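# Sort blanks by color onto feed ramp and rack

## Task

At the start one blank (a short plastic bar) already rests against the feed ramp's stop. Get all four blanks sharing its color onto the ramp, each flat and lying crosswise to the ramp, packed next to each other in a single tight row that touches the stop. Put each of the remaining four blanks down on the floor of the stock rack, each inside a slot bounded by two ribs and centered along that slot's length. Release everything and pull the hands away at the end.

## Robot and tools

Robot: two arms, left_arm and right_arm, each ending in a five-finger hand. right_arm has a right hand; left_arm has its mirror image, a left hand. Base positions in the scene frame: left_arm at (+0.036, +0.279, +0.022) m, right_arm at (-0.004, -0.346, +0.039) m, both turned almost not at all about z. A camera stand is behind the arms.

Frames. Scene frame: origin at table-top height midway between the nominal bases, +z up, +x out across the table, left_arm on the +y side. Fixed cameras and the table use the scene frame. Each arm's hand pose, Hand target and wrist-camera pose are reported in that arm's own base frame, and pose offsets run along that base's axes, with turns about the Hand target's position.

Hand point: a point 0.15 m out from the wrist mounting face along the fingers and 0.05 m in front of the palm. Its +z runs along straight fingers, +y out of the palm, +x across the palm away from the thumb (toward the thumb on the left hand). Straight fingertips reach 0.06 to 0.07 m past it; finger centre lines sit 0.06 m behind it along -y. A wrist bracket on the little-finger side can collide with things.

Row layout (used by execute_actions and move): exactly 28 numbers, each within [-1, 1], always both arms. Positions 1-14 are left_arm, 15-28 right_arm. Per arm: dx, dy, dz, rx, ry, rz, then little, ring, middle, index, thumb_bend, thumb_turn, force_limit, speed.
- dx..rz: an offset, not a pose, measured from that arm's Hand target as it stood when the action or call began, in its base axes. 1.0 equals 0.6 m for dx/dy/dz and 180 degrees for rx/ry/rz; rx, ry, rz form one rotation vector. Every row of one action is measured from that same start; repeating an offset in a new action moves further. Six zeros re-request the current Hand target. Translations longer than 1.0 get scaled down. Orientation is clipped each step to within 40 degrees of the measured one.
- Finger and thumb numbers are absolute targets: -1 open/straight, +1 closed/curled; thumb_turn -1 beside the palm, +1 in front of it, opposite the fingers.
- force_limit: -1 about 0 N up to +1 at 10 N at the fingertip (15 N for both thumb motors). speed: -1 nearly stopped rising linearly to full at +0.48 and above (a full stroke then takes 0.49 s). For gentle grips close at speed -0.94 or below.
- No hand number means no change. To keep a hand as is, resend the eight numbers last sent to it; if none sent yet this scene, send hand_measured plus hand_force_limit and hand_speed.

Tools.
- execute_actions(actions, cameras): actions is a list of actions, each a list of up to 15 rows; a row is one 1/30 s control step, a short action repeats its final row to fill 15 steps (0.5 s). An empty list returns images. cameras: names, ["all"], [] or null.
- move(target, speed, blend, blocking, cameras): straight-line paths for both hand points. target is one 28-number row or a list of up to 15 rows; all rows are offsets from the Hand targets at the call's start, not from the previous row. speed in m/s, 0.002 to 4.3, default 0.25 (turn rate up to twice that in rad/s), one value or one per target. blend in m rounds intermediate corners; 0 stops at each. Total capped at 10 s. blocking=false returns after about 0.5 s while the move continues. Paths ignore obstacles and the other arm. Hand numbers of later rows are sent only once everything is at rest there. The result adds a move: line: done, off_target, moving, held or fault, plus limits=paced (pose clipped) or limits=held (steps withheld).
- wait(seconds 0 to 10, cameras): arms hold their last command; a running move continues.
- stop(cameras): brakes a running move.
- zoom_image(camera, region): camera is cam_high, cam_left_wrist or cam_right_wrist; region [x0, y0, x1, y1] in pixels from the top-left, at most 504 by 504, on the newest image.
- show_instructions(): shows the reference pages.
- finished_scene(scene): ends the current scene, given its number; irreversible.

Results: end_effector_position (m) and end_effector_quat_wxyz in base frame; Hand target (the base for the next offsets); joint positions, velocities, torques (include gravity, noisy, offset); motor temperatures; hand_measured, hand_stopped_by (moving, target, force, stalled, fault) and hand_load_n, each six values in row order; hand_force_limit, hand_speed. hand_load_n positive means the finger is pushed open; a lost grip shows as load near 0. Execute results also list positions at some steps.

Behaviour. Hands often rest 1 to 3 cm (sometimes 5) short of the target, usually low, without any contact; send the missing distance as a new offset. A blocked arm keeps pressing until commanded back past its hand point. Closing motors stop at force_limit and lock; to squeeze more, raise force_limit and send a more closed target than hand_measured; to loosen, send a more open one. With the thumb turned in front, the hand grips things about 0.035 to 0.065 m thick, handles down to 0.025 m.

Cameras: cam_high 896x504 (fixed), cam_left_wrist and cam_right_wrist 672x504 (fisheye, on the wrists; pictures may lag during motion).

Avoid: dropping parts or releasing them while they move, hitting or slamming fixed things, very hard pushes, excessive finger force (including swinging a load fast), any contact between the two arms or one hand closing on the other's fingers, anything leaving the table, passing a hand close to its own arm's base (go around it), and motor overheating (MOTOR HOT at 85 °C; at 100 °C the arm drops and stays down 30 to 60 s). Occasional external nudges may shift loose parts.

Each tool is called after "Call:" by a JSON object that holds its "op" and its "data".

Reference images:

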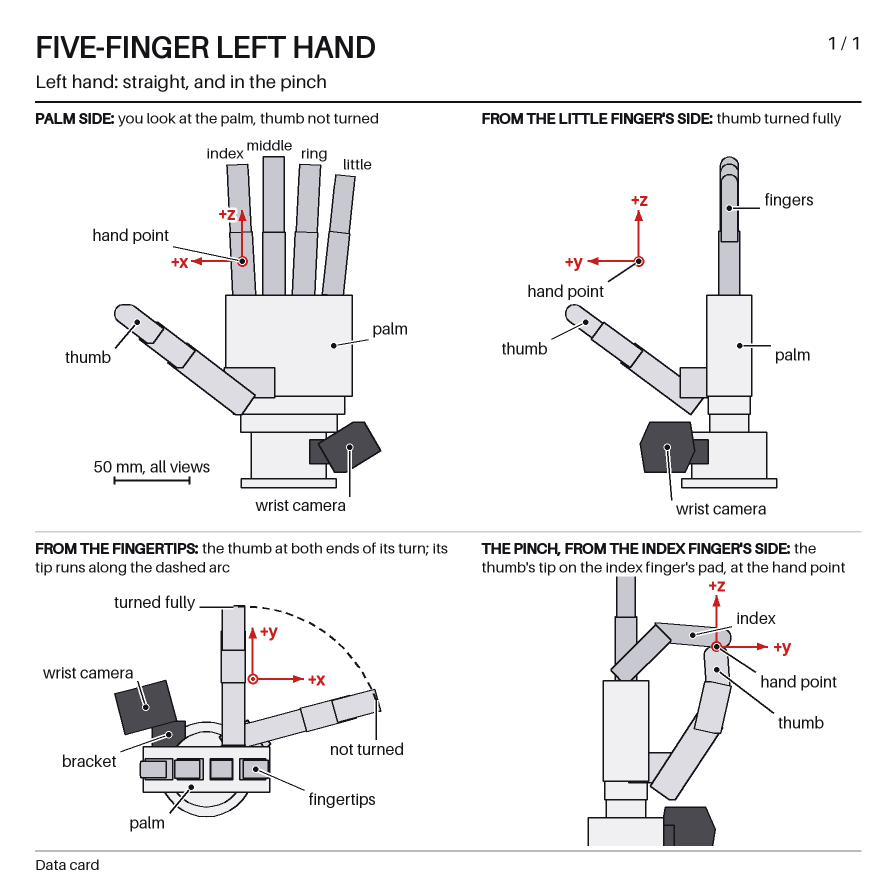

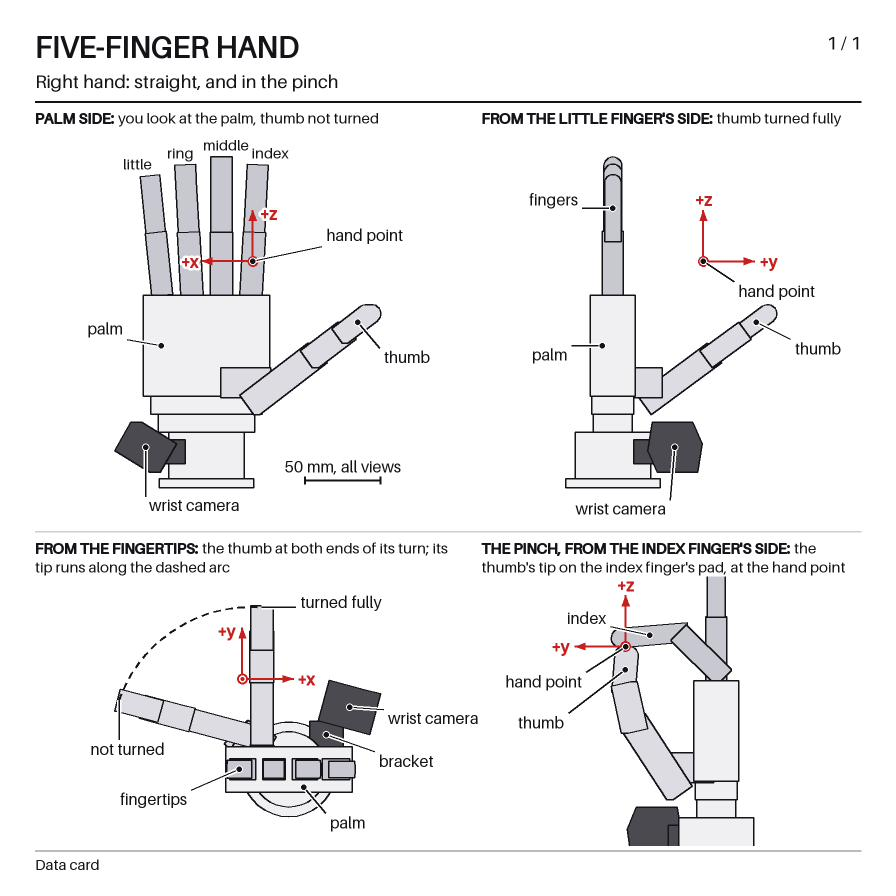

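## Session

Call:
{"op": "execute_actions", "data": {"actions": []}}

Call:
{"op": "zoom_image", "data": {"camera": "cam_high", "region": [380, 180, 660, 400]}}

Scene clock: 0.00 s.
left_arm: end_effector_position=(+0.4116, -0.0944, +0.3232) hand_measured=(-1.000, -1.000, -1.000, -1.000, -1.000, -1.000) hand_load_n=(+0.0, +0.0, +0.0, +0.0, +0.0, +0.0) hand_stopped_by=(target, target, target, target, target, target) hand_force_limit=0.00 hand_speed=-0.80 end_effector_quat_wxyz=(-0.189, +0.769, -0.308, +0.528) | right_arm: end_effector_position=(+0.0271, +0.4050, +0.2582) hand_measured=(-1.000, -1.000, -1.000, -1.000, -1.000, -1.000) hand_load_n=(+0.0, +0.0, +0.0, +0.5, +0.0, +0.0) hand_stopped_by=(target, target, target, target, target, target) hand_force_limit=0.00 hand_speed=-0.80 end_effector_quat_wxyz=(-0.005, +0.764, -0.645, -0.008)
Joint positions: left_arm=[-0.092 0.748 0.75 -0.384 -0.053 -0.867] | right_arm=[1.334 1.361 1.389 -1.582 -0.009 1.165]
Joint velocities: within noise
Joint torques (N m): no reading
Motor temperatures (°C): left_arm=[23 23 28 19 22 22] | right_arm=[23 24 27 21 20 20]
Heat: left arm: hottest elbow 28 °C; right arm: hottest elbow 27 °C.
Hand target: left_arm +0.4155, -0.0941, +0.3408; -0.194, +0.761, -0.301, +0.540 | right_arm +0.0286, +0.4135, +0.2721; -0.022, +0.763, -0.646, -0.018
camera_calibration:
cam_left_wrist: T_world_to_cam=[[0.347207, 0.56015, 0.752116, -0.335334], [-0.343884, -0.670094, 0.657813, -0.137808], [0.872463, -0.487038, -0.0400341, -0.278742], [0, 0, 0, 1]] pos_world=[0.312232, -0.0402648, 0.331703]
cam_right_wrist: T_world_to_cam=[[-0.929682, -0.368047, 0.0152213, 0.172453], [-0.311249, 0.806968, 0.501923, -0.44469], [-0.197015, 0.461892, -0.864778, 0.158919], [0, 0, 0, 1]] pos_world=[0.0532264, 0.348918, 0.358005]

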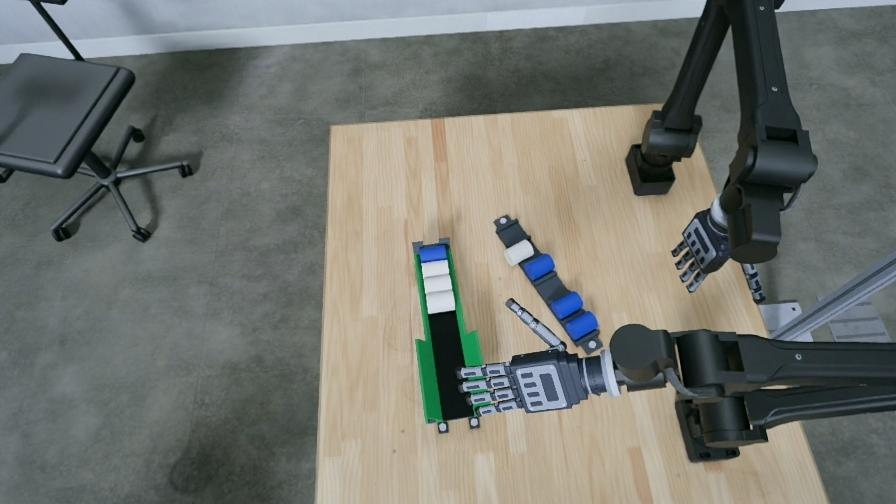

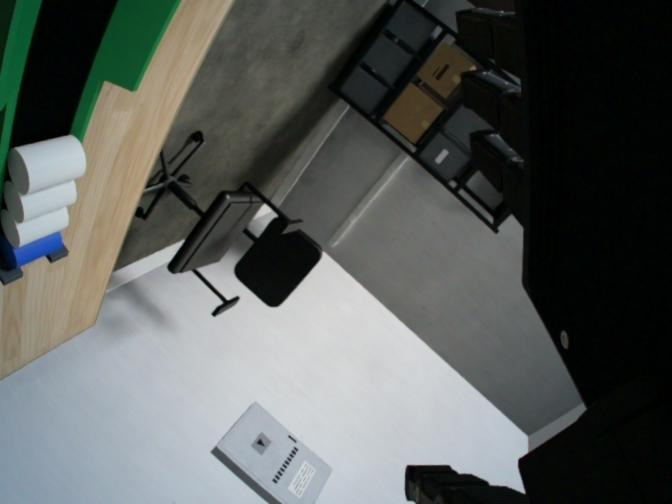

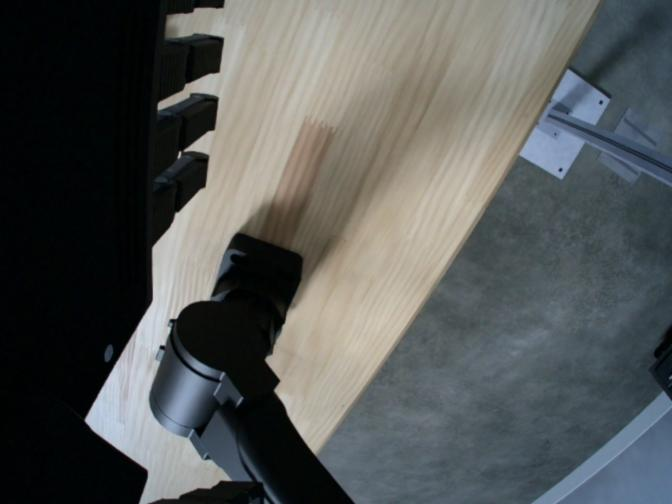

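Scaled by 1.800 from the camera's 896x504 image, which has a finer 1280x720 frame.

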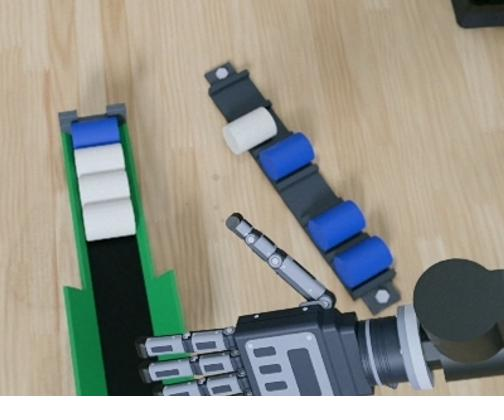

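Call:
{"op": "move", "data": {"target": [[-0.1,0.15,0.06,0,0,0,-1,-1,-1,-1,-1,-1,0,-0.8,0.05,-0.05,0.1,0.005,-0.06,-0.006,-1,-1,-0.6,-0.6,-1,1,-0.3,0],[-0.19,0.33,0.04,0,0,0,-1,-1,-1,-1,-1,-1,0,-0.8,0.15,-0.1,0.13,0.01,-0.15,-0.015,-1,-1,-0.6,-0.6,-1,1,-0.3,0]], "speed": [0.2,0.2], "blend": [0.03,0], "cameras": ["cam_high"]}}

Call:
{"op": "zoom_image", "data": {"camera": "cam_high", "region": [400, 220, 500, 320]}}

Call:
{"op": "zoom_image", "data": {"camera": "cam_high", "region": [480, 200, 620, 370]}}

Scene clock: 27.47 s.
left_arm: end_effector_position=(+0.3001, +0.0995, +0.3450) hand_measured=(-1.000, -1.000, -1.000, -1.000, -1.000, -1.000) hand_load_n=(+0.0, +0.0, +0.0, +0.0, +0.0, +0.0) hand_stopped_by=(target, target, target, target, target, target) hand_force_limit=0.00 hand_speed=-0.80 end_effector_quat_wxyz=(-0.180, +0.771, -0.293, +0.536) | right_arm: end_effector_position=(+0.1109, +0.3457, +0.3334) hand_measured=(-1.000, -1.000, -0.600, -0.600, -1.000, +1.000) hand_load_n=(+0.0, -0.5, +0.0, +0.0, +0.0, +0.0) hand_stopped_by=(target, target, target, target, target, target) hand_force_limit=-0.30 hand_speed=0.00 end_effector_quat_wxyz=(-0.158, +0.735, -0.640, +0.158)
Joint positions: left_arm=[0.939 0.693 0.813 -0.724 0.885 -0.393] | right_arm=[1.313 1.201 1.466 -1.682 0.425 1.14]
Joint torques (N m): left_arm=[-0.03 -2.14 13.57 1.06 0.83 0.08] | right_arm=[-1.67 -6.95 10.14 1.42 0.57 -0.2]
Motor temperatures (°C): left_arm=[23 23 35 19 22 22] | right_arm=[23 24 30 21 20 20]
Heat: left arm: hottest elbow 35 °C; right arm: hottest elbow 30 °C.
Hand target: left_arm +0.3014, +0.1039, +0.3649; -0.194, +0.761, -0.302, +0.540 | right_arm +0.1185, +0.3535, +0.3501; -0.185, +0.730, -0.640, +0.151
Off the commanded pose: left_arm 0.020 m, 2 deg | right_arm 0.020 m, 3 deg.
move: off_target (left_arm, right_arm)
Images, in order (width x height): cam_high 896x504.

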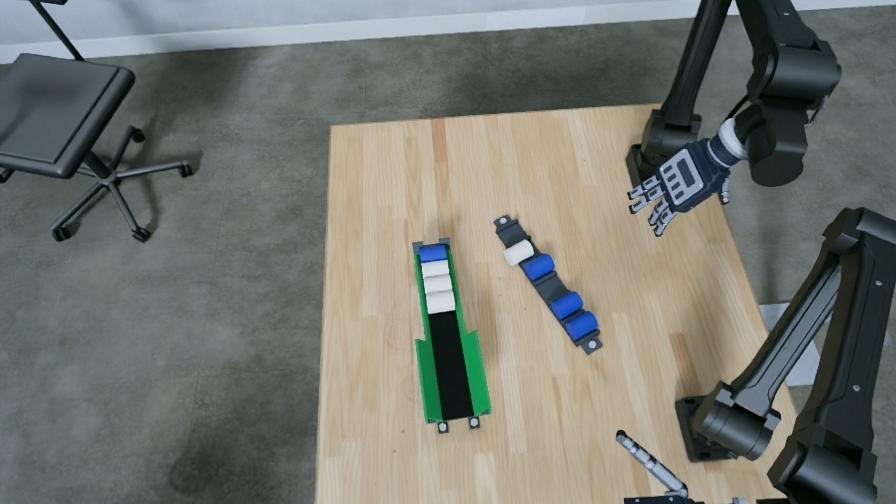

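Scaled by 5.040 from the camera's 896x504 image, which has a finer 1280x720 frame.

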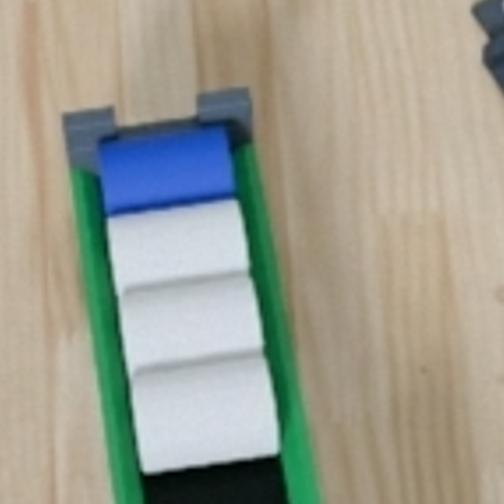

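Scaled by 2.965 from the camera's 896x504 image, which has a finer 1280x720 frame.

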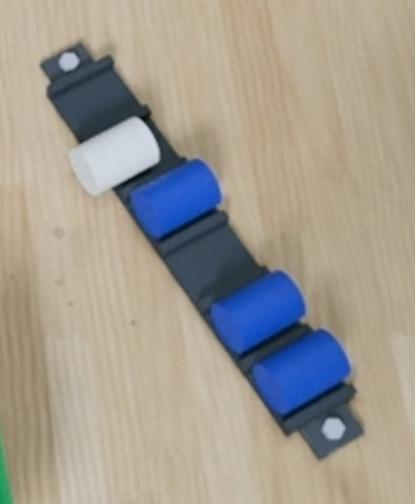

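Call:
{"op": "move", "data": {"target": [[0,0,0,0,0,0,-1,-1,-1,-1,-1,-1,0,-0.8,0.4,0.0,0.0,0.007,-0.09,-0.009,-1,-1,-0.6,-0.6,-1,1,-0.3,-0.7],[0,0,0,0,0,0,-1,-1,-1,-1,-1,-1,0,-0.8,0.72,0.03,-0.17,0.013,-0.163,-0.0163,-1,-1,-0.6,-0.6,-1,1,-0.3,-0.7],[0,0,0,0,0,0,-1,-1,-1,-1,-1,-1,0,-0.8,0.7525,0.026,-0.36,0.013,-0.163,-0.0163,-1,-1,-0.6,-0.6,-1,1,-0.3,-0.7]], "speed": [0.2,0.2,0.12], "blend": [0.05,0.04,0], "cameras": ["cam_high","cam_right_wrist"]}}

Call:
{"op": "zoom_image", "data": {"camera": "cam_right_wrist", "region": [250, 60, 672, 380]}}

Scene clock: 51.33 s.
left_arm: end_effector_position=(+0.3001, +0.0996, +0.3450) hand_measured=(-1.000, -1.000, -1.000, -1.000, -1.000, -1.000) hand_load_n=(+0.0, +0.0, +0.0, +0.0, +0.0, -0.5) hand_stopped_by=(target, target, target, target, target, target) hand_force_limit=0.00 hand_speed=-0.80 end_effector_quat_wxyz=(-0.180, +0.771, -0.293, +0.536) | right_arm: end_effector_position=(+0.5594, +0.3689, +0.1235) hand_measured=(-1.000, -1.000, -0.600, -0.600, -1.000, +1.000) hand_load_n=(+0.0, +0.0, +0.0, +0.0, +0.0, +0.0) hand_stopped_by=(target, target, target, target, target, target) hand_force_limit=-0.30 hand_speed=-0.70 end_effector_quat_wxyz=(-0.337, +0.655, -0.598, +0.316)
Joint positions: left_arm=[0.939 0.693 0.813 -0.724 0.885 -0.393] | right_arm=[0.645 1.72 1.278 -0.251 0.456 0.338]
Joint torques (N m): left_arm=[-0.03 -2.14 13.6 1.03 0.83 0.08] | right_arm=[-1.67 -14.39 8.79 2.55 0.04 -0.2]
Heat: left arm: hottest elbow 38 °C; right arm: hottest elbow 32 °C.
Hand target: left_arm +0.3014, +0.1039, +0.3649; -0.194, +0.761, -0.301, +0.540 | right_arm +0.5701, +0.3690, +0.1341; -0.352, +0.648, -0.594, +0.323
Off the commanded pose: left_arm 0.020 m, 2 deg | right_arm 0.015 m, 2 deg.
move: off_target (left_arm, right_arm)
camera_calibration:
cam_right_wrist: T_world_to_cam=[[-0.55439, -0.262111, -0.789905, 0.506473], [-0.568112, 0.812773, 0.129028, 0.0053665], [0.608194, 0.520286, -0.599502, -0.340766], [0, 0, 0, 1]] pos_world=[0.491084, 0.305686, 0.195083]
Images, in order (width x height): cam_high 896x504, cam_right_wrist 672x504.

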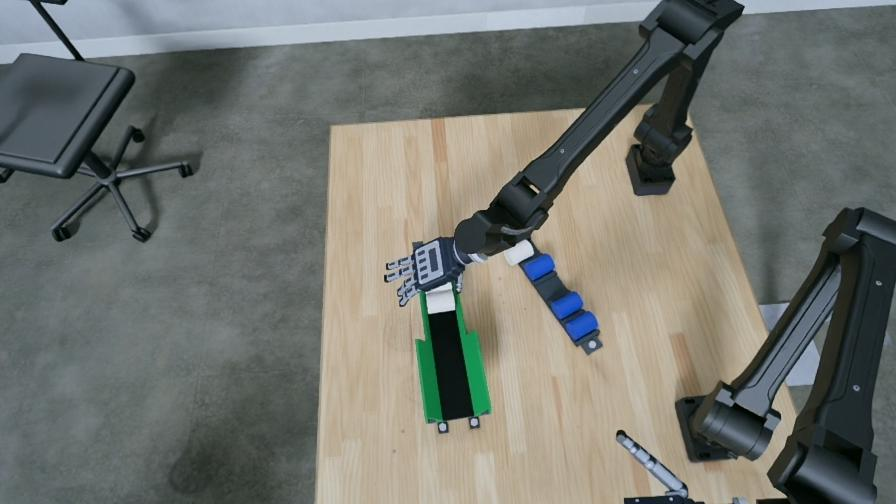

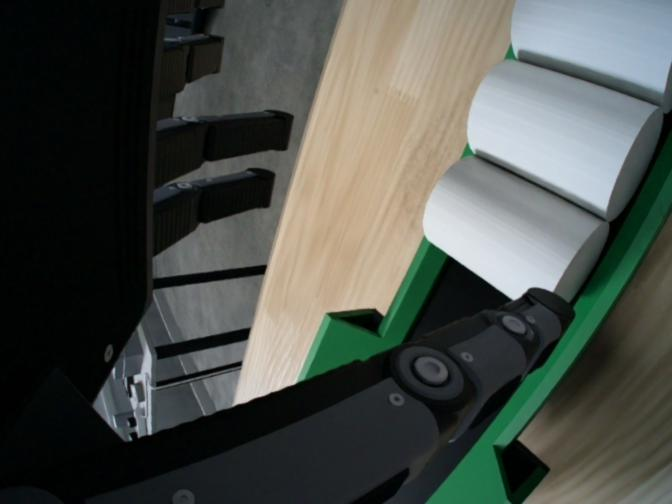

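Scaled by 1.194 from the camera's 672x504 image, which has a finer 960x720 frame.

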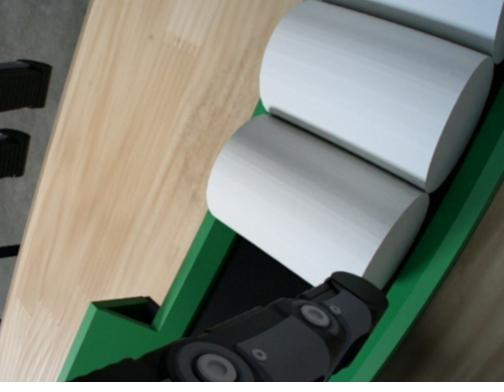

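Call:
{"op": "move", "data": {"target": [[0,0,0,0,0,0,-1,-1,-1,-1,-1,-1,0,-0.8,-0.004,-0.004,-0.062,0,0,0,-1,-1,-0.6,-0.6,-1,1,-0.3,-0.7]], "speed": [0.1], "cameras": ["cam_right_wrist"]}}

Call:
{"op": "zoom_image", "data": {"camera": "cam_right_wrist", "region": [250, 60, 672, 380]}}

Scene clock: 57.73 s.
left_arm: end_effector_position=(+0.3001, +0.0996, +0.3450) hand_measured=(-1.000, -1.000, -1.000, -1.000, -1.000, -1.000) hand_load_n=(-0.5, +0.0, +0.0, -0.5, +0.0, +0.0) hand_stopped_by=(target, target, target, target, target, target) hand_force_limit=0.00 hand_speed=-0.80 end_effector_quat_wxyz=(-0.180, +0.771, -0.293, +0.536) | right_arm: end_effector_position=(+0.5568, +0.3668, +0.0869) hand_measured=(-1.000, -1.000, -0.600, -0.600, -1.000, +1.000) hand_load_n=(+0.0, +0.0, +0.0, +0.0, +0.0, +0.0) hand_stopped_by=(target, target, target, target, target, target) hand_force_limit=-0.30 hand_speed=-0.70 end_effector_quat_wxyz=(-0.338, +0.655, -0.598, +0.316)
Joint positions: left_arm=[0.939 0.693 0.813 -0.724 0.885 -0.393] | right_arm=[0.645 1.757 1.22 -0.154 0.456 0.337]
Joint torques (N m): left_arm=[0.03 -2.14 13.6 1.03 0.83 0.08] | right_arm=[-1.73 -14.45 8.38 2.56 0.05 -0.2]
Heat: left arm: hottest elbow 38 °C; right arm: hottest elbow 33 °C.
Hand target: left_arm +0.3014, +0.1039, +0.3649; -0.194, +0.761, -0.301, +0.540 | right_arm +0.5676, +0.3665, +0.0967; -0.352, +0.648, -0.594, +0.323
Off the commanded pose: left_arm 0.020 m, 2 deg | right_arm 0.015 m, 2 deg.
move: off_target (left_arm, right_arm)
camera_calibration:
cam_right_wrist: T_world_to_cam=[[-0.553047, -0.262802, -0.790616, 0.475101], [-0.569013, 0.812302, 0.128021, 0.0110164], [0.608575, 0.520673, -0.598779, -0.36045], [0, 0, 0, 1]] pos_world=[0.488383, 0.303586, 0.158382]
Images, in order (width x height): cam_right_wrist 672x504.

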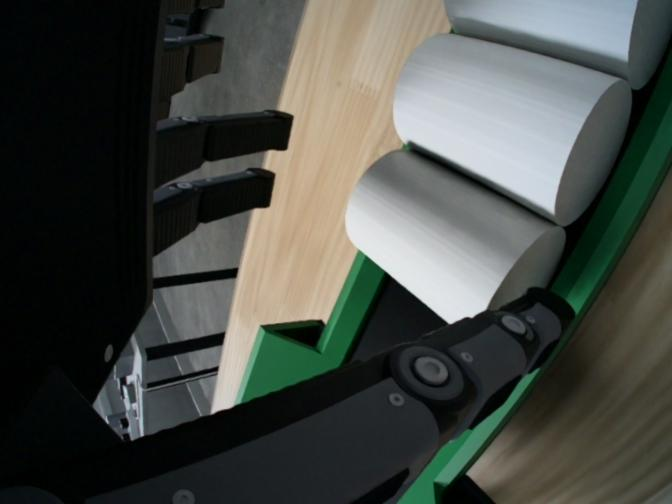

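Scaled by 1.194 from the camera's 672x504 image, which has a finer 960x720 frame.

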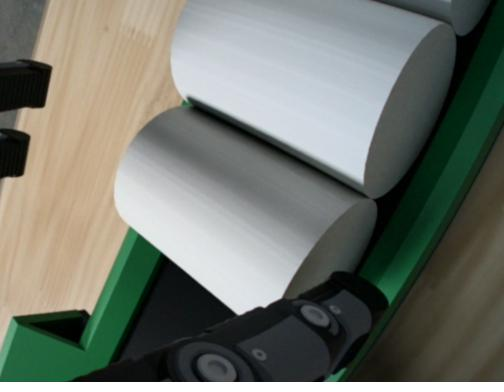

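Call:
{"op": "move", "data": {"target": [[0,0,0,0,0,0,-1,-1,-1,-1,-1,-1,0,-0.8,0.003,0,-0.022,0,0,0,-1,-1,-0.6,-0.6,-1,1,-0.3,-0.7]], "speed": [0.06], "cameras": ["cam_right_wrist","cam_high"]}}

Call:
{"op": "zoom_image", "data": {"camera": "cam_right_wrist", "region": [250, 60, 672, 380]}}

Call:
{"op": "zoom_image", "data": {"camera": "cam_high", "region": [380, 220, 500, 340]}}

Scene clock: 76.50 s.
left_arm: end_effector_position=(+0.3001, +0.0996, +0.3450) hand_measured=(-1.000, -1.000, -1.000, -1.000, -1.000, -1.000) hand_load_n=(+0.0, +0.0, +0.0, +0.0, +0.0, +0.0) hand_stopped_by=(target, target, target, target, target, target) hand_force_limit=0.00 hand_speed=-0.80 end_effector_quat_wxyz=(-0.180, +0.771, -0.293, +0.536) | right_arm: end_effector_position=(+0.5594, +0.3678, +0.0777) hand_measured=(-1.000, -1.000, -0.600, -0.600, -1.000, +1.000) hand_load_n=(+0.0, +0.0, +0.0, +0.0, +0.0, +0.0) hand_stopped_by=(target, target, target, target, target, target) hand_force_limit=-0.30 hand_speed=-0.70 end_effector_quat_wxyz=(-0.341, +0.654, -0.597, +0.316)
Joint positions: left_arm=[0.939 0.693 0.813 -0.724 0.885 -0.393] | right_arm=[0.644 1.774 1.213 -0.122 0.454 0.335]
Joint torques (N m): left_arm=[-0.03 -2.14 13.59 1.05 0.83 0.08] | right_arm=[-1.79 -14.21 8.1 2.56 0.04 -0.2]
Motor temperatures (°C): left_arm=[23 23 40 19 24 22] | right_arm=[23 25 33 21 20 20]
Heat: left arm: hottest elbow 40 °C; right arm: hottest elbow 33 °C.
Hand target: left_arm +0.3014, +0.1039, +0.3649; -0.194, +0.761, -0.301, +0.540 | right_arm +0.5694, +0.3668, +0.0838; -0.352, +0.648, -0.594, +0.323
Off the commanded pose: left_arm 0.020 m, 2 deg | right_arm 0.012 m, 2 deg.
move: off_target (left_arm, right_arm)
camera_calibration:
cam_right_wrist: T_world_to_cam=[[-0.548573, -0.259938, -0.79467, 0.466302], [-0.570139, 0.811494, 0.128135, 0.0138765], [0.611563, 0.523364, -0.593364, -0.371115], [0, 0, 0, 1]] pos_world=[0.490672, 0.304177, 0.148572]
Images, in order (width x height): cam_high 896x504, cam_right_wrist 672x504.

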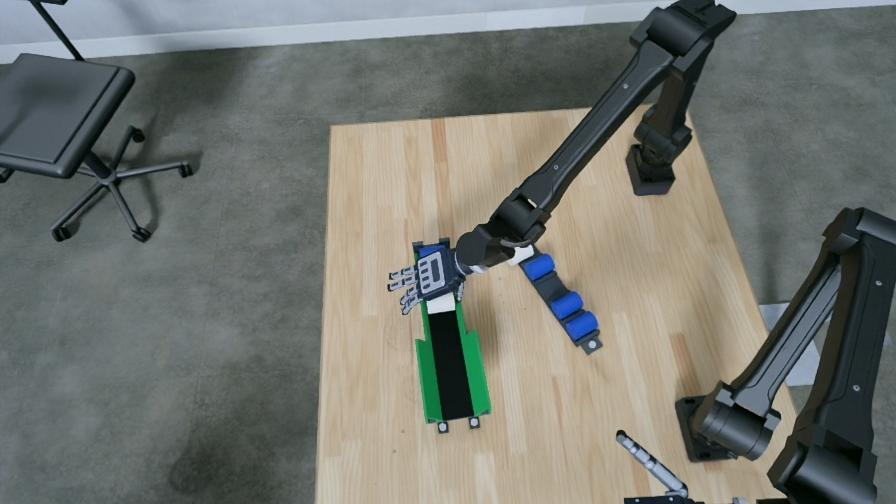

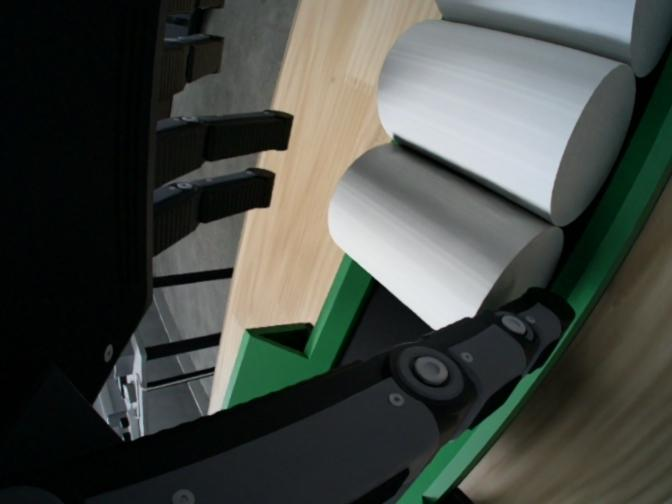

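Scaled by 1.194 from the camera's 672x504 image, which has a finer 960x720 frame.

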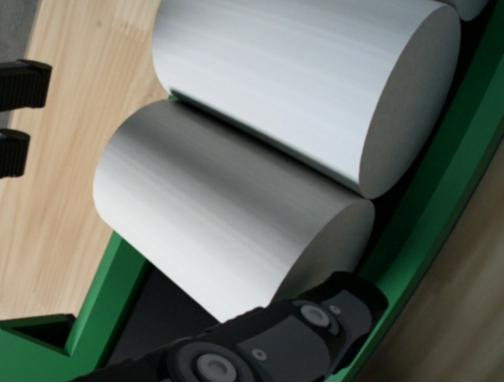

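Scaled by 4.200 from the camera's 896x504 image, which has a finer 1280x720 frame.

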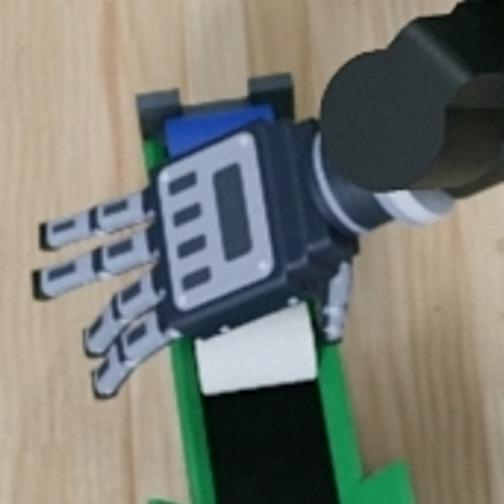

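Call:
{"op": "move", "data": {"target": [[0,0,0,0,0,0,-1,-1,-1,-1,-1,-1,0,-0.8,0.0,0,-0.02,0,0,0,-1,-1,-0.6,-0.6,-1,1,-0.3,-0.7]], "speed": [0.05], "cameras": ["cam_right_wrist"]}}

Call:
{"op": "zoom_image", "data": {"camera": "cam_right_wrist", "region": [250, 60, 672, 380]}}

Scene clock: 79.93 s.
left_arm: end_effector_position=(+0.3001, +0.0996, +0.3450) hand_measured=(-1.000, -1.000, -1.000, -1.000, -1.000, -1.000) hand_load_n=(+0.0, +0.0, +0.0, +0.0, +0.0, +0.0) hand_stopped_by=(target, target, target, target, target, target) hand_force_limit=0.00 hand_speed=-0.80 end_effector_quat_wxyz=(-0.180, +0.771, -0.293, +0.536) | right_arm: end_effector_position=(+0.5596, +0.3680, +0.0666) hand_measured=(-1.000, -1.000, -0.600, -0.600, -1.000, +1.000) hand_load_n=(+0.0, +0.0, +0.0, +0.0, +0.0, +0.0) hand_stopped_by=(target, target, target, target, target, target) hand_force_limit=-0.30 hand_speed=-0.70 end_effector_quat_wxyz=(-0.342, +0.653, -0.597, +0.317)
Joint positions: left_arm=[0.939 0.693 0.813 -0.724 0.885 -0.393] | right_arm=[0.644 1.79 1.201 -0.093 0.454 0.335]
Joint torques (N m): left_arm=[-0.03 -2.14 13.59 1.05 0.83 0.09] | right_arm=[-1.79 -14.21 7.97 2.55 0.04 -0.19]
Heat: left arm: hottest elbow 41 °C; right arm: hottest elbow 33 °C.
Hand target: left_arm +0.3014, +0.1039, +0.3649; -0.194, +0.761, -0.301, +0.540 | right_arm +0.5693, +0.3667, +0.0717; -0.352, +0.648, -0.594, +0.323
Off the commanded pose: left_arm 0.020 m, 2 deg | right_arm 0.011 m, 2 deg.
move: off_target (left_arm, right_arm)
camera_calibration:
cam_right_wrist: T_world_to_cam=[[-0.547728, -0.259282, -0.795467, 0.457055], [-0.570293, 0.811373, 0.128215, 0.0153648], [0.612177, 0.523876, -0.592278, -0.378593], [0, 0, 0, 1]] pos_world=[0.49087, 0.304375, 0.13737]
Images, in order (width x height): cam_right_wrist 672x504.

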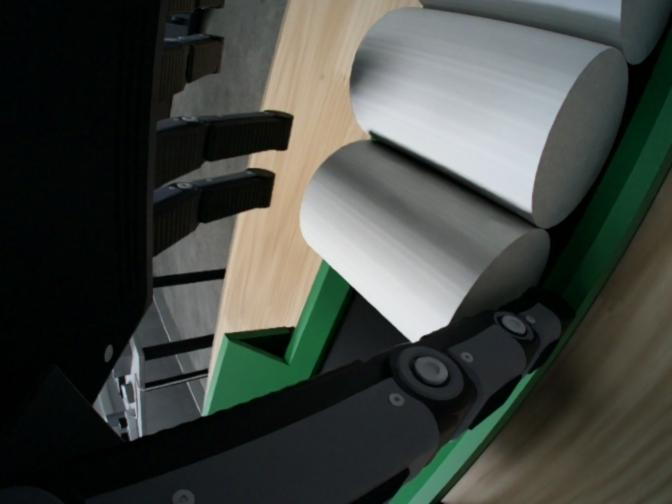

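Scaled by 1.194 from the camera's 672x504 image, which has a finer 960x720 frame.

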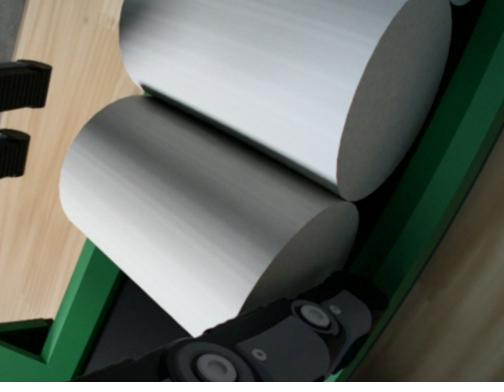

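Call:
{"op": "move", "data": {"target": [[0,0,0,0,0,0,-1,-1,-1,-1,-1,-1,0,-0.8,0.008,0.002,-0.001,0,0,0,-1,-1,-0.6,-0.6,-1,1,-0.3,-0.7],[0,0,0,0,0,0,-1,-1,-1,-1,-1,-1,0,-0.8,0.008,0.002,-0.001,0,0,0,-1,-1,0.2,0.2,-1,1,-0.3,-0.9]], "speed": [0.03,0.03], "cameras": ["cam_right_wrist"]}}

Scene clock: 86.53 s.
left_arm: end_effector_position=(+0.3001, +0.0996, +0.3450) hand_measured=(-1.000, -1.000, -1.000, -1.000, -1.000, -1.000) hand_load_n=(+0.0, +0.0, +0.0, +0.0, +0.0, +0.0) hand_stopped_by=(target, target, target, target, target, target) hand_force_limit=0.00 hand_speed=-0.80 end_effector_quat_wxyz=(-0.180, +0.771, -0.293, +0.536) | right_arm: end_effector_position=(+0.5620, +0.3662, +0.0653) hand_measured=(-1.000, -1.000, +0.012, +0.040, -1.000, +1.000) hand_load_n=(+0.0, +0.0, +4.5, +4.5, +0.5, +0.0) hand_stopped_by=(target, target, force, force, target, target) hand_force_limit=-0.30 hand_speed=-0.90 end_effector_quat_wxyz=(-0.342, +0.652, -0.598, +0.317)
Joint positions: left_arm=[0.939 0.693 0.813 -0.724 0.885 -0.393] | right_arm=[0.639 1.794 1.201 -0.087 0.451 0.333]
Joint torques (N m): left_arm=[0.03 -2.14 13.59 1.03 0.83 0.08] | right_arm=[-1.61 -13.68 8.94 2.29 0.03 -0.21]
Heat: left arm: hottest elbow 41 °C; right arm: hottest elbow 34 °C.
Hand target: left_arm +0.3014, +0.1039, +0.3649; -0.194, +0.761, -0.301, +0.540 | right_arm +0.5742, +0.3679, +0.0712; -0.352, +0.648, -0.594, +0.323
Off the commanded pose: left_arm 0.020 m, 2 deg | right_arm 0.014 m, 1 deg.
move: off_target (left_arm, right_arm); target 2's new numbers were sent with right_arm's hand 0.014 m and 2 deg from that target
camera_calibration:
cam_right_wrist: T_world_to_cam=[[-0.547302, -0.256891, -0.796535, 0.455777], [-0.569004, 0.812148, 0.129039, 0.0171516], [0.613755, 0.523854, -0.590662, -0.380866], [0, 0, 0, 1]] pos_world=[0.492965, 0.302673, 0.135866]
Images, in order (width x height): cam_right_wrist 672x504.

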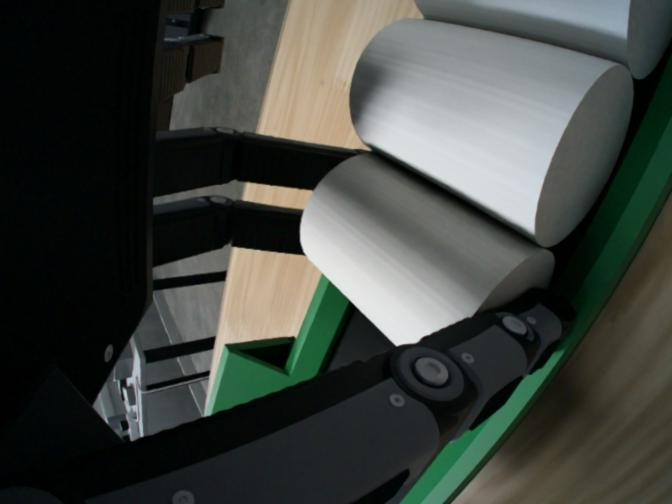

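Call:
{"op": "move", "data": {"target": [[0,0,0,0,0,0,-1,-1,-1,-1,-1,-1,0,-0.8,0,0,0,0,0,0,-1,-1,-0.4,-0.4,-1,1,-0.3,-0.7],[0,0,0,0,0,0,-1,-1,-1,-1,-1,-1,0,-0.8,0.0,0.0,0.022,0,0,0,-1,-1,-0.4,-0.4,-1,1,-0.3,-0.7]], "speed": [0.03,0.03], "cameras": ["cam_right_wrist"]}}

Scene clock: 98.07 s.
left_arm: end_effector_position=(+0.3001, +0.0996, +0.3450) hand_measured=(-1.000, -1.000, -1.000, -1.000, -1.000, -1.000) hand_load_n=(+0.0, +0.0, +0.0, +0.0, -0.5, +0.0) hand_stopped_by=(target, target, target, target, target, target) hand_force_limit=0.00 hand_speed=-0.80 end_effector_quat_wxyz=(-0.180, +0.771, -0.293, +0.536) | right_arm: end_effector_position=(+0.5620, +0.3662, +0.0653) hand_measured=(-1.000, -1.000, -0.400, -0.400, -1.000, +1.000) hand_load_n=(+0.0, +0.0, +0.0, +0.0, +0.0, +0.5) hand_stopped_by=(target, target, target, target, target, target) hand_force_limit=-0.30 hand_speed=-0.70 end_effector_quat_wxyz=(-0.342, +0.653, -0.597, +0.317)
Joint positions: left_arm=[0.939 0.693 0.813 -0.724 0.885 -0.393] | right_arm=[0.639 1.794 1.201 -0.087 0.451 0.332]
Joint torques (N m): left_arm=[-0.03 -2.14 13.59 1.05 0.83 0.08] | right_arm=[-1.67 -15.27 9.88 1.13 0.05 -0.19]
Heat: left arm: hottest elbow 42 °C; right arm: hottest elbow 35 °C.
Hand target: left_arm +0.3014, +0.1039, +0.3649; -0.194, +0.761, -0.301, +0.540 | right_arm +0.5742, +0.3679, +0.0844; -0.352, +0.648, -0.594, +0.323
Off the commanded pose: left_arm 0.020 m, 2 deg | right_arm 0.023 m, 1 deg.
move: off_target (left_arm, right_arm)
camera_calibration:
cam_right_wrist: T_world_to_cam=[[-0.547027, -0.258324, -0.79626, 0.456149], [-0.569701, 0.811821, 0.128009, 0.0178586], [0.613353, 0.523655, -0.591256, -0.380477], [0, 0, 0, 1]] pos_world=[0.493066, 0.302575, 0.135968]
Images, in order (width x height): cam_right_wrist 672x504.

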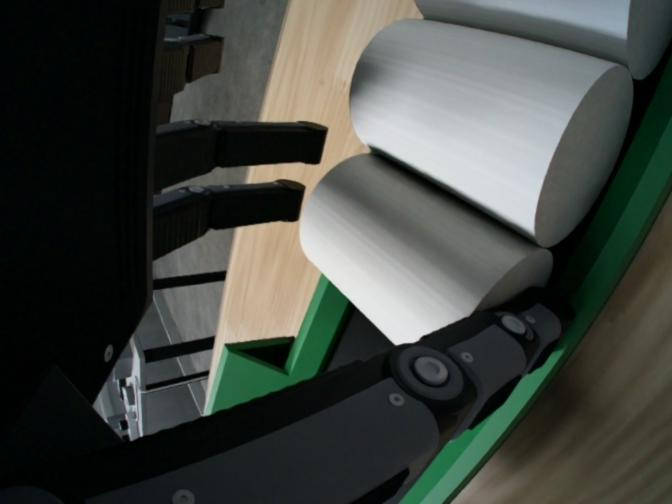

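Call:
{"op": "move", "data": {"target": [[0,0,0,0,0,0,-1,-1,-1,-1,-1,-1,0,-0.8,0,0,0.04,0,0,0,-1,-1,-0.5,-0.5,-1,1,-0.3,-0.7],[0,0,0,0,0,0,-1,-1,-1,-1,-1,-1,0,-0.8,-0.003,-0.002,-0.0075,0,0,0,-1,-1,-0.5,-0.5,-1,1,-0.3,-0.7]], "speed": [0.05,0.04], "cameras": ["cam_right_wrist"]}}

Scene clock: 102.37 s.
left_arm: end_effector_position=(+0.3001, +0.0996, +0.3450) hand_measured=(-1.000, -1.000, -1.000, -1.000, -1.000, -1.000) hand_load_n=(+0.0, +0.0, +0.0, +0.0, +0.0, +0.0) hand_stopped_by=(target, target, target, target, target, target) hand_force_limit=0.00 hand_speed=-0.80 end_effector_quat_wxyz=(-0.180, +0.771, -0.293, +0.536) | right_arm: end_effector_position=(+0.5581, +0.3629, +0.0672) hand_measured=(-1.000, -1.000, -0.500, -0.500, -1.000, +1.000) hand_load_n=(+0.0, +0.0, +0.5, +0.0, +0.0, +0.0) hand_stopped_by=(target, target, target, target, target, target) hand_force_limit=-0.30 hand_speed=-0.70 end_effector_quat_wxyz=(-0.335, +0.656, -0.598, +0.316)
Joint positions: left_arm=[0.939 0.693 0.813 -0.724 0.885 -0.393] | right_arm=[0.639 1.783 1.201 -0.114 0.451 0.332]
Joint torques (N m): left_arm=[0.03 -2.14 13.59 1.03 0.83 0.08] | right_arm=[-1.55 -14.15 9.07 2.54 0.07 -0.19]
Heat: left arm: hottest elbow 42 °C; right arm: hottest elbow 36 °C.
Hand target: left_arm +0.3014, +0.1039, +0.3649; -0.194, +0.761, -0.301, +0.540 | right_arm +0.5725, +0.3666, +0.0798; -0.352, +0.648, -0.594, +0.323
Off the commanded pose: left_arm 0.020 m, 2 deg | right_arm 0.019 m, 2 deg.
move: off_target (left_arm, right_arm)
camera_calibration:
cam_right_wrist: T_world_to_cam=[[-0.55785, -0.266173, -0.786101, 0.462933], [-0.567708, 0.813299, 0.127487, 0.0163785], [0.605402, 0.517395, -0.604807, -0.367605], [0, 0, 0, 1]] pos_world=[0.490094, 0.300096, 0.139495]
Images, in order (width x height): cam_right_wrist 672x504.

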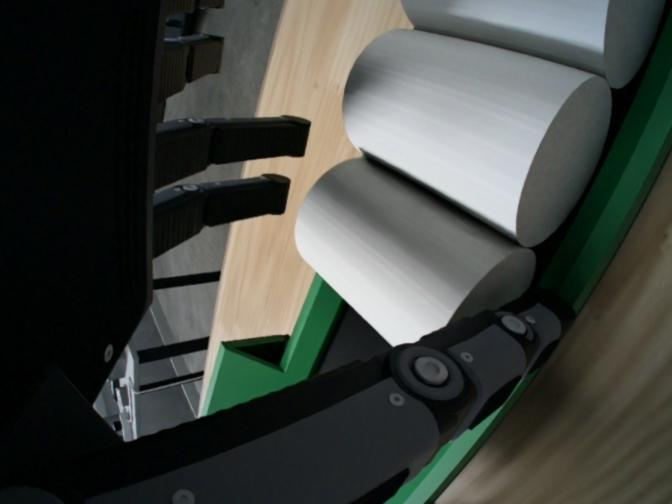

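Call:
{"op": "move", "data": {"target": [[0,0,0,0,0,0,-1,-1,-1,-1,-1,-1,0,-0.8,0,0,0.08,0,0,0,-1,-1,-0.5,-0.5,-1,1,-0.3,-0.7],[0,0,0,0,0,0,-1,-1,-1,-1,-1,-1,0,-0.8,-0.001,-0.001,0.0015,0,0,0,-1,-1,-0.5,-0.5,-1,1,-0.3,-0.7]], "speed": [0.08,0.05], "cameras": ["cam_right_wrist"]}}

Scene clock: 108.03 s.
left_arm: end_effector_position=(+0.3001, +0.0996, +0.3450) hand_measured=(-1.000, -1.000, -1.000, -1.000, -1.000, -1.000) hand_load_n=(+0.0, +0.0, +0.0, +0.0, +0.0, +0.0) hand_stopped_by=(target, target, target, target, target, target) hand_force_limit=0.00 hand_speed=-0.80 end_effector_quat_wxyz=(-0.180, +0.771, -0.293, +0.536) | right_arm: end_effector_position=(+0.5625, +0.3662, +0.0753) hand_measured=(-1.000, -1.000, -0.500, -0.500, -1.000, +1.000) hand_load_n=(+0.0, +0.0, +0.0, +0.0, +0.0, +0.0) hand_stopped_by=(target, target, target, target, target, target) hand_force_limit=-0.30 hand_speed=-0.70 end_effector_quat_wxyz=(-0.341, +0.653, -0.597, +0.317)
Joint positions: left_arm=[0.939 0.693 0.813 -0.724 0.885 -0.393] | right_arm=[0.639 1.781 1.215 -0.116 0.451 0.332]
Joint torques (N m): left_arm=[0.03 -2.14 13.59 1.05 0.83 0.08] | right_arm=[-1.32 -14.21 8.06 2.56 0.05 -0.19]
Heat: left arm: hottest elbow 43 °C; right arm: hottest elbow 36 °C.
Hand target: left_arm +0.3014, +0.1039, +0.3649; -0.194, +0.761, -0.301, +0.540 | right_arm +0.5718, +0.3659, +0.0806; -0.352, +0.648, -0.594, +0.323
Off the commanded pose: left_arm 0.020 m, 2 deg | right_arm 0.011 m, 2 deg.
move: off_target (left_arm, right_arm)
camera_calibration:
cam_right_wrist: T_world_to_cam=[[-0.54863, -0.259314, -0.794834, 0.465539], [-0.569194, 0.812194, 0.127905, 0.0163832], [0.612391, 0.522587, -0.593194, -0.373839], [0, 0, 0, 1]] pos_world=[0.49367, 0.302778, 0.146172]
Images, in order (width x height): cam_right_wrist 672x504.

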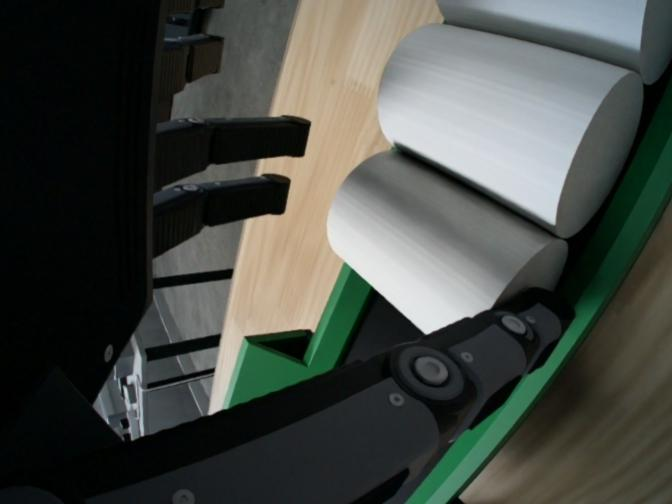

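Call:
{"op": "move", "data": {"target": [[0,0,0,0,0,0,-1,-1,-1,-1,-1,-1,0,-0.8,0,0,0,0,0,0,-1,-1,0.3,0.3,-1,1,-0.3,-0.9]], "speed": [0.05], "cameras": ["cam_right_wrist"]}}

Scene clock: 112.03 s.
left_arm: end_effector_position=(+0.3001, +0.0996, +0.3450) hand_measured=(-1.000, -1.000, -1.000, -1.000, -1.000, -1.000) hand_load_n=(+0.0, +0.0, +0.0, +0.0, +0.0, -0.5) hand_stopped_by=(target, target, target, target, target, target) hand_force_limit=0.00 hand_speed=-0.80 end_effector_quat_wxyz=(-0.180, +0.771, -0.293, +0.536) | right_arm: end_effector_position=(+0.5625, +0.3662, +0.0753) hand_measured=(-1.000, -1.000, +0.018, +0.046, -1.000, +1.000) hand_load_n=(+0.0, +0.0, +4.0, +4.0, +1.5, +0.0) hand_stopped_by=(target, target, force, force, target, target) hand_force_limit=-0.30 hand_speed=-0.90 end_effector_quat_wxyz=(-0.341, +0.653, -0.597, +0.317)
Joint positions: left_arm=[0.939 0.693 0.813 -0.724 0.885 -0.393] | right_arm=[0.639 1.781 1.215 -0.116 0.451 0.332]
Joint torques (N m): left_arm=[0.03 -2.14 13.59 1.05 0.83 0.09] | right_arm=[-1.61 -14.21 8.06 2.56 0.06 -0.19]
Heat: left arm: hottest elbow 43 °C; right arm: hottest elbow 36 °C.
Hand target: left_arm +0.3014, +0.1039, +0.3649; -0.194, +0.761, -0.301, +0.540 | right_arm +0.5718, +0.3659, +0.0806; -0.352, +0.648, -0.594, +0.323
Off the commanded pose: left_arm 0.020 m, 2 deg | right_arm 0.011 m, 2 deg.
move: off_target (left_arm, right_arm)
camera_calibration:
cam_right_wrist: T_world_to_cam=[[-0.54863, -0.259314, -0.794834, 0.465539], [-0.569194, 0.812194, 0.127905, 0.0163832], [0.612391, 0.522587, -0.593194, -0.373839], [0, 0, 0, 1]] pos_world=[0.49367, 0.302778, 0.146172]
Images, in order (width x height): cam_right_wrist 672x504.

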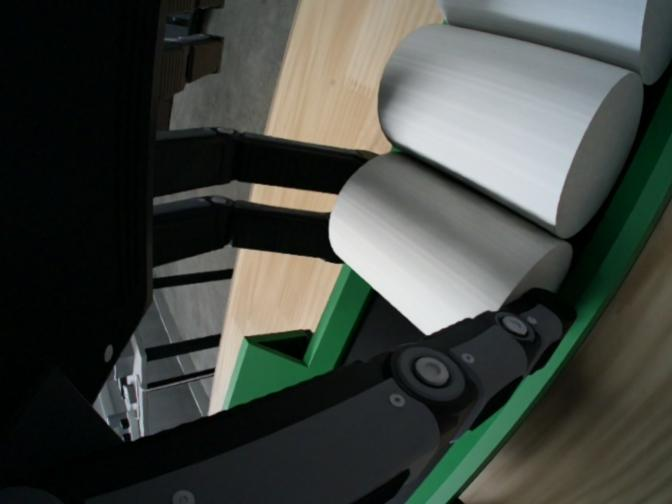

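Call:
{"op": "move", "data": {"target": [[0,0,0,0,0,0,-1,-1,-1,-1,-1,-1,0,-0.8,-0.005,0.02,0.06,0,0,0,-1,-1,0.3,0.3,-1,1,-0.3,-0.9],[0,0,0,0,0,0,-1,-1,-1,-1,-1,-1,0,-0.8,-0.04,0.02,0.22,0,0,0.01,-1,-1,0.3,0.3,-1,1,-0.3,-0.9],[0,0,0,0,0,0,-1,-1,-1,-1,-1,-1,0,-0.8,-0.42,-0.045,0.16,0,0,0.1,-1,-1,0.3,0.3,-1,1,-0.3,-0.9],[0,0,0,0,0,0,-1,-1,-1,-1,-1,-1,0,-0.8,-0.446,-0.053,0.0,0,0,0.112,-1,-1,0.3,0.3,-1,1,-0.3,-0.9]], "speed": [0.05,0.12,0.2,0.12], "blend": [0.005,0.04,0.03,0], "cameras": ["cam_right_wrist","cam_high"]}}

Call:
{"op": "zoom_image", "data": {"camera": "cam_high", "region": [480, 190, 620, 360]}}

Scene clock: 122.47 s.
left_arm: end_effector_position=(+0.3001, +0.0996, +0.3450) hand_measured=(-1.000, -1.000, -1.000, -1.000, -1.000, -1.000) hand_load_n=(+0.0, +0.0, +0.0, +0.0, +0.0, -0.5) hand_stopped_by=(target, target, target, target, target, target) hand_force_limit=0.00 hand_speed=-0.80 end_effector_quat_wxyz=(-0.180, +0.771, -0.293, +0.536) | right_arm: end_effector_position=(+0.3006, +0.3233, +0.0708) hand_measured=(-1.000, -1.000, +0.018, +0.046, -1.000, +1.000) hand_load_n=(+0.0, +0.0, +4.0, +3.5, +1.5, +0.0) hand_stopped_by=(target, target, force, force, target, target) hand_force_limit=-0.30 hand_speed=-0.90 end_effector_quat_wxyz=(-0.385, +0.745, -0.482, +0.254)
Joint positions: left_arm=[0.939 0.693 0.813 -0.724 0.885 -0.393] | right_arm=[0.891 1.217 0.566 -0.019 0.385 0.28]
Joint torques (N m): left_arm=[-0.03 -2.14 13.59 1.05 0.83 0.08] | right_arm=[-0.15 -5.95 8.03 2.7 0.01 -0.19]
Heat: left arm: hottest elbow 44 °C; right arm: hottest elbow 35 °C.
Hand target: left_arm +0.3014, +0.1039, +0.3649; -0.194, +0.761, -0.301, +0.540 | right_arm +0.3043, +0.3342, +0.0807; -0.403, +0.742, -0.471, +0.256
Off the commanded pose: left_arm 0.020 m, 2 deg | right_arm 0.015 m, 2 deg.
move: off_target (left_arm, right_arm)
camera_calibration:
cam_right_wrist: T_world_to_cam=[[-0.44036, -0.428695, -0.788863, 0.328837], [-0.802726, 0.581539, 0.132071, 0.0471744], [0.402137, 0.691399, -0.600211, -0.18459], [0, 0, 0, 1]] pos_world=[0.256905, 0.241162, 0.142383]
Images, in order (width x height): cam_high 896x504, cam_right_wrist 672x504.

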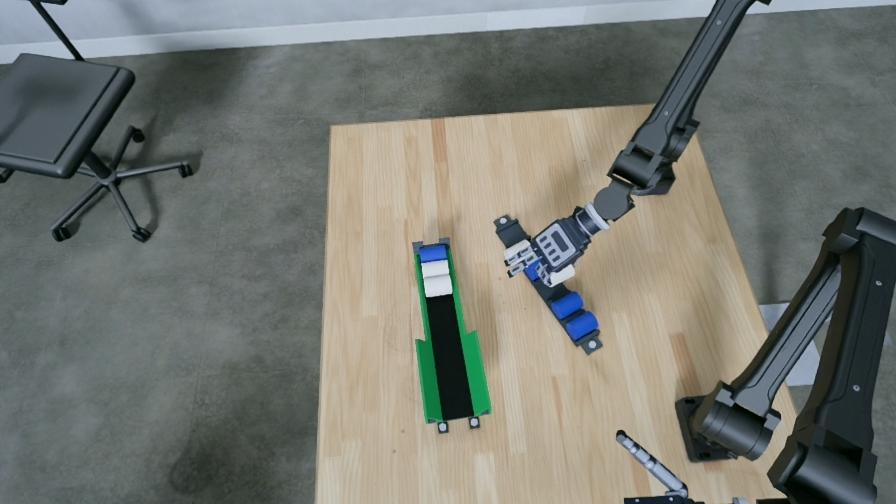

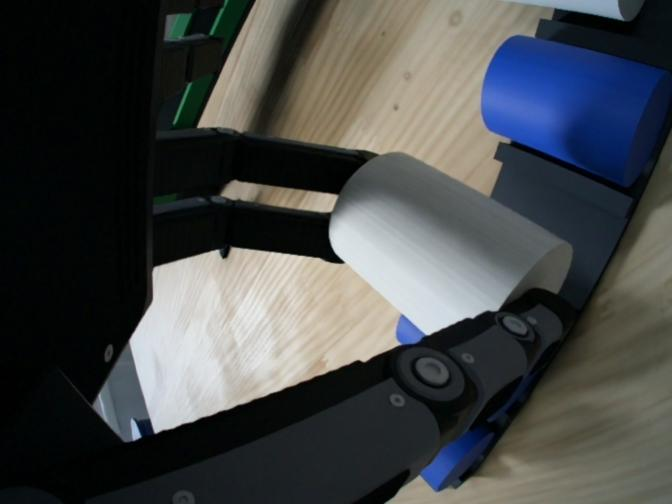

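Scaled by 2.965 from the camera's 896x504 image, which has a finer 1280x720 frame.

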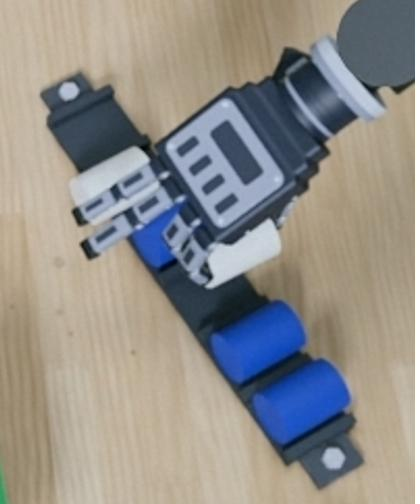

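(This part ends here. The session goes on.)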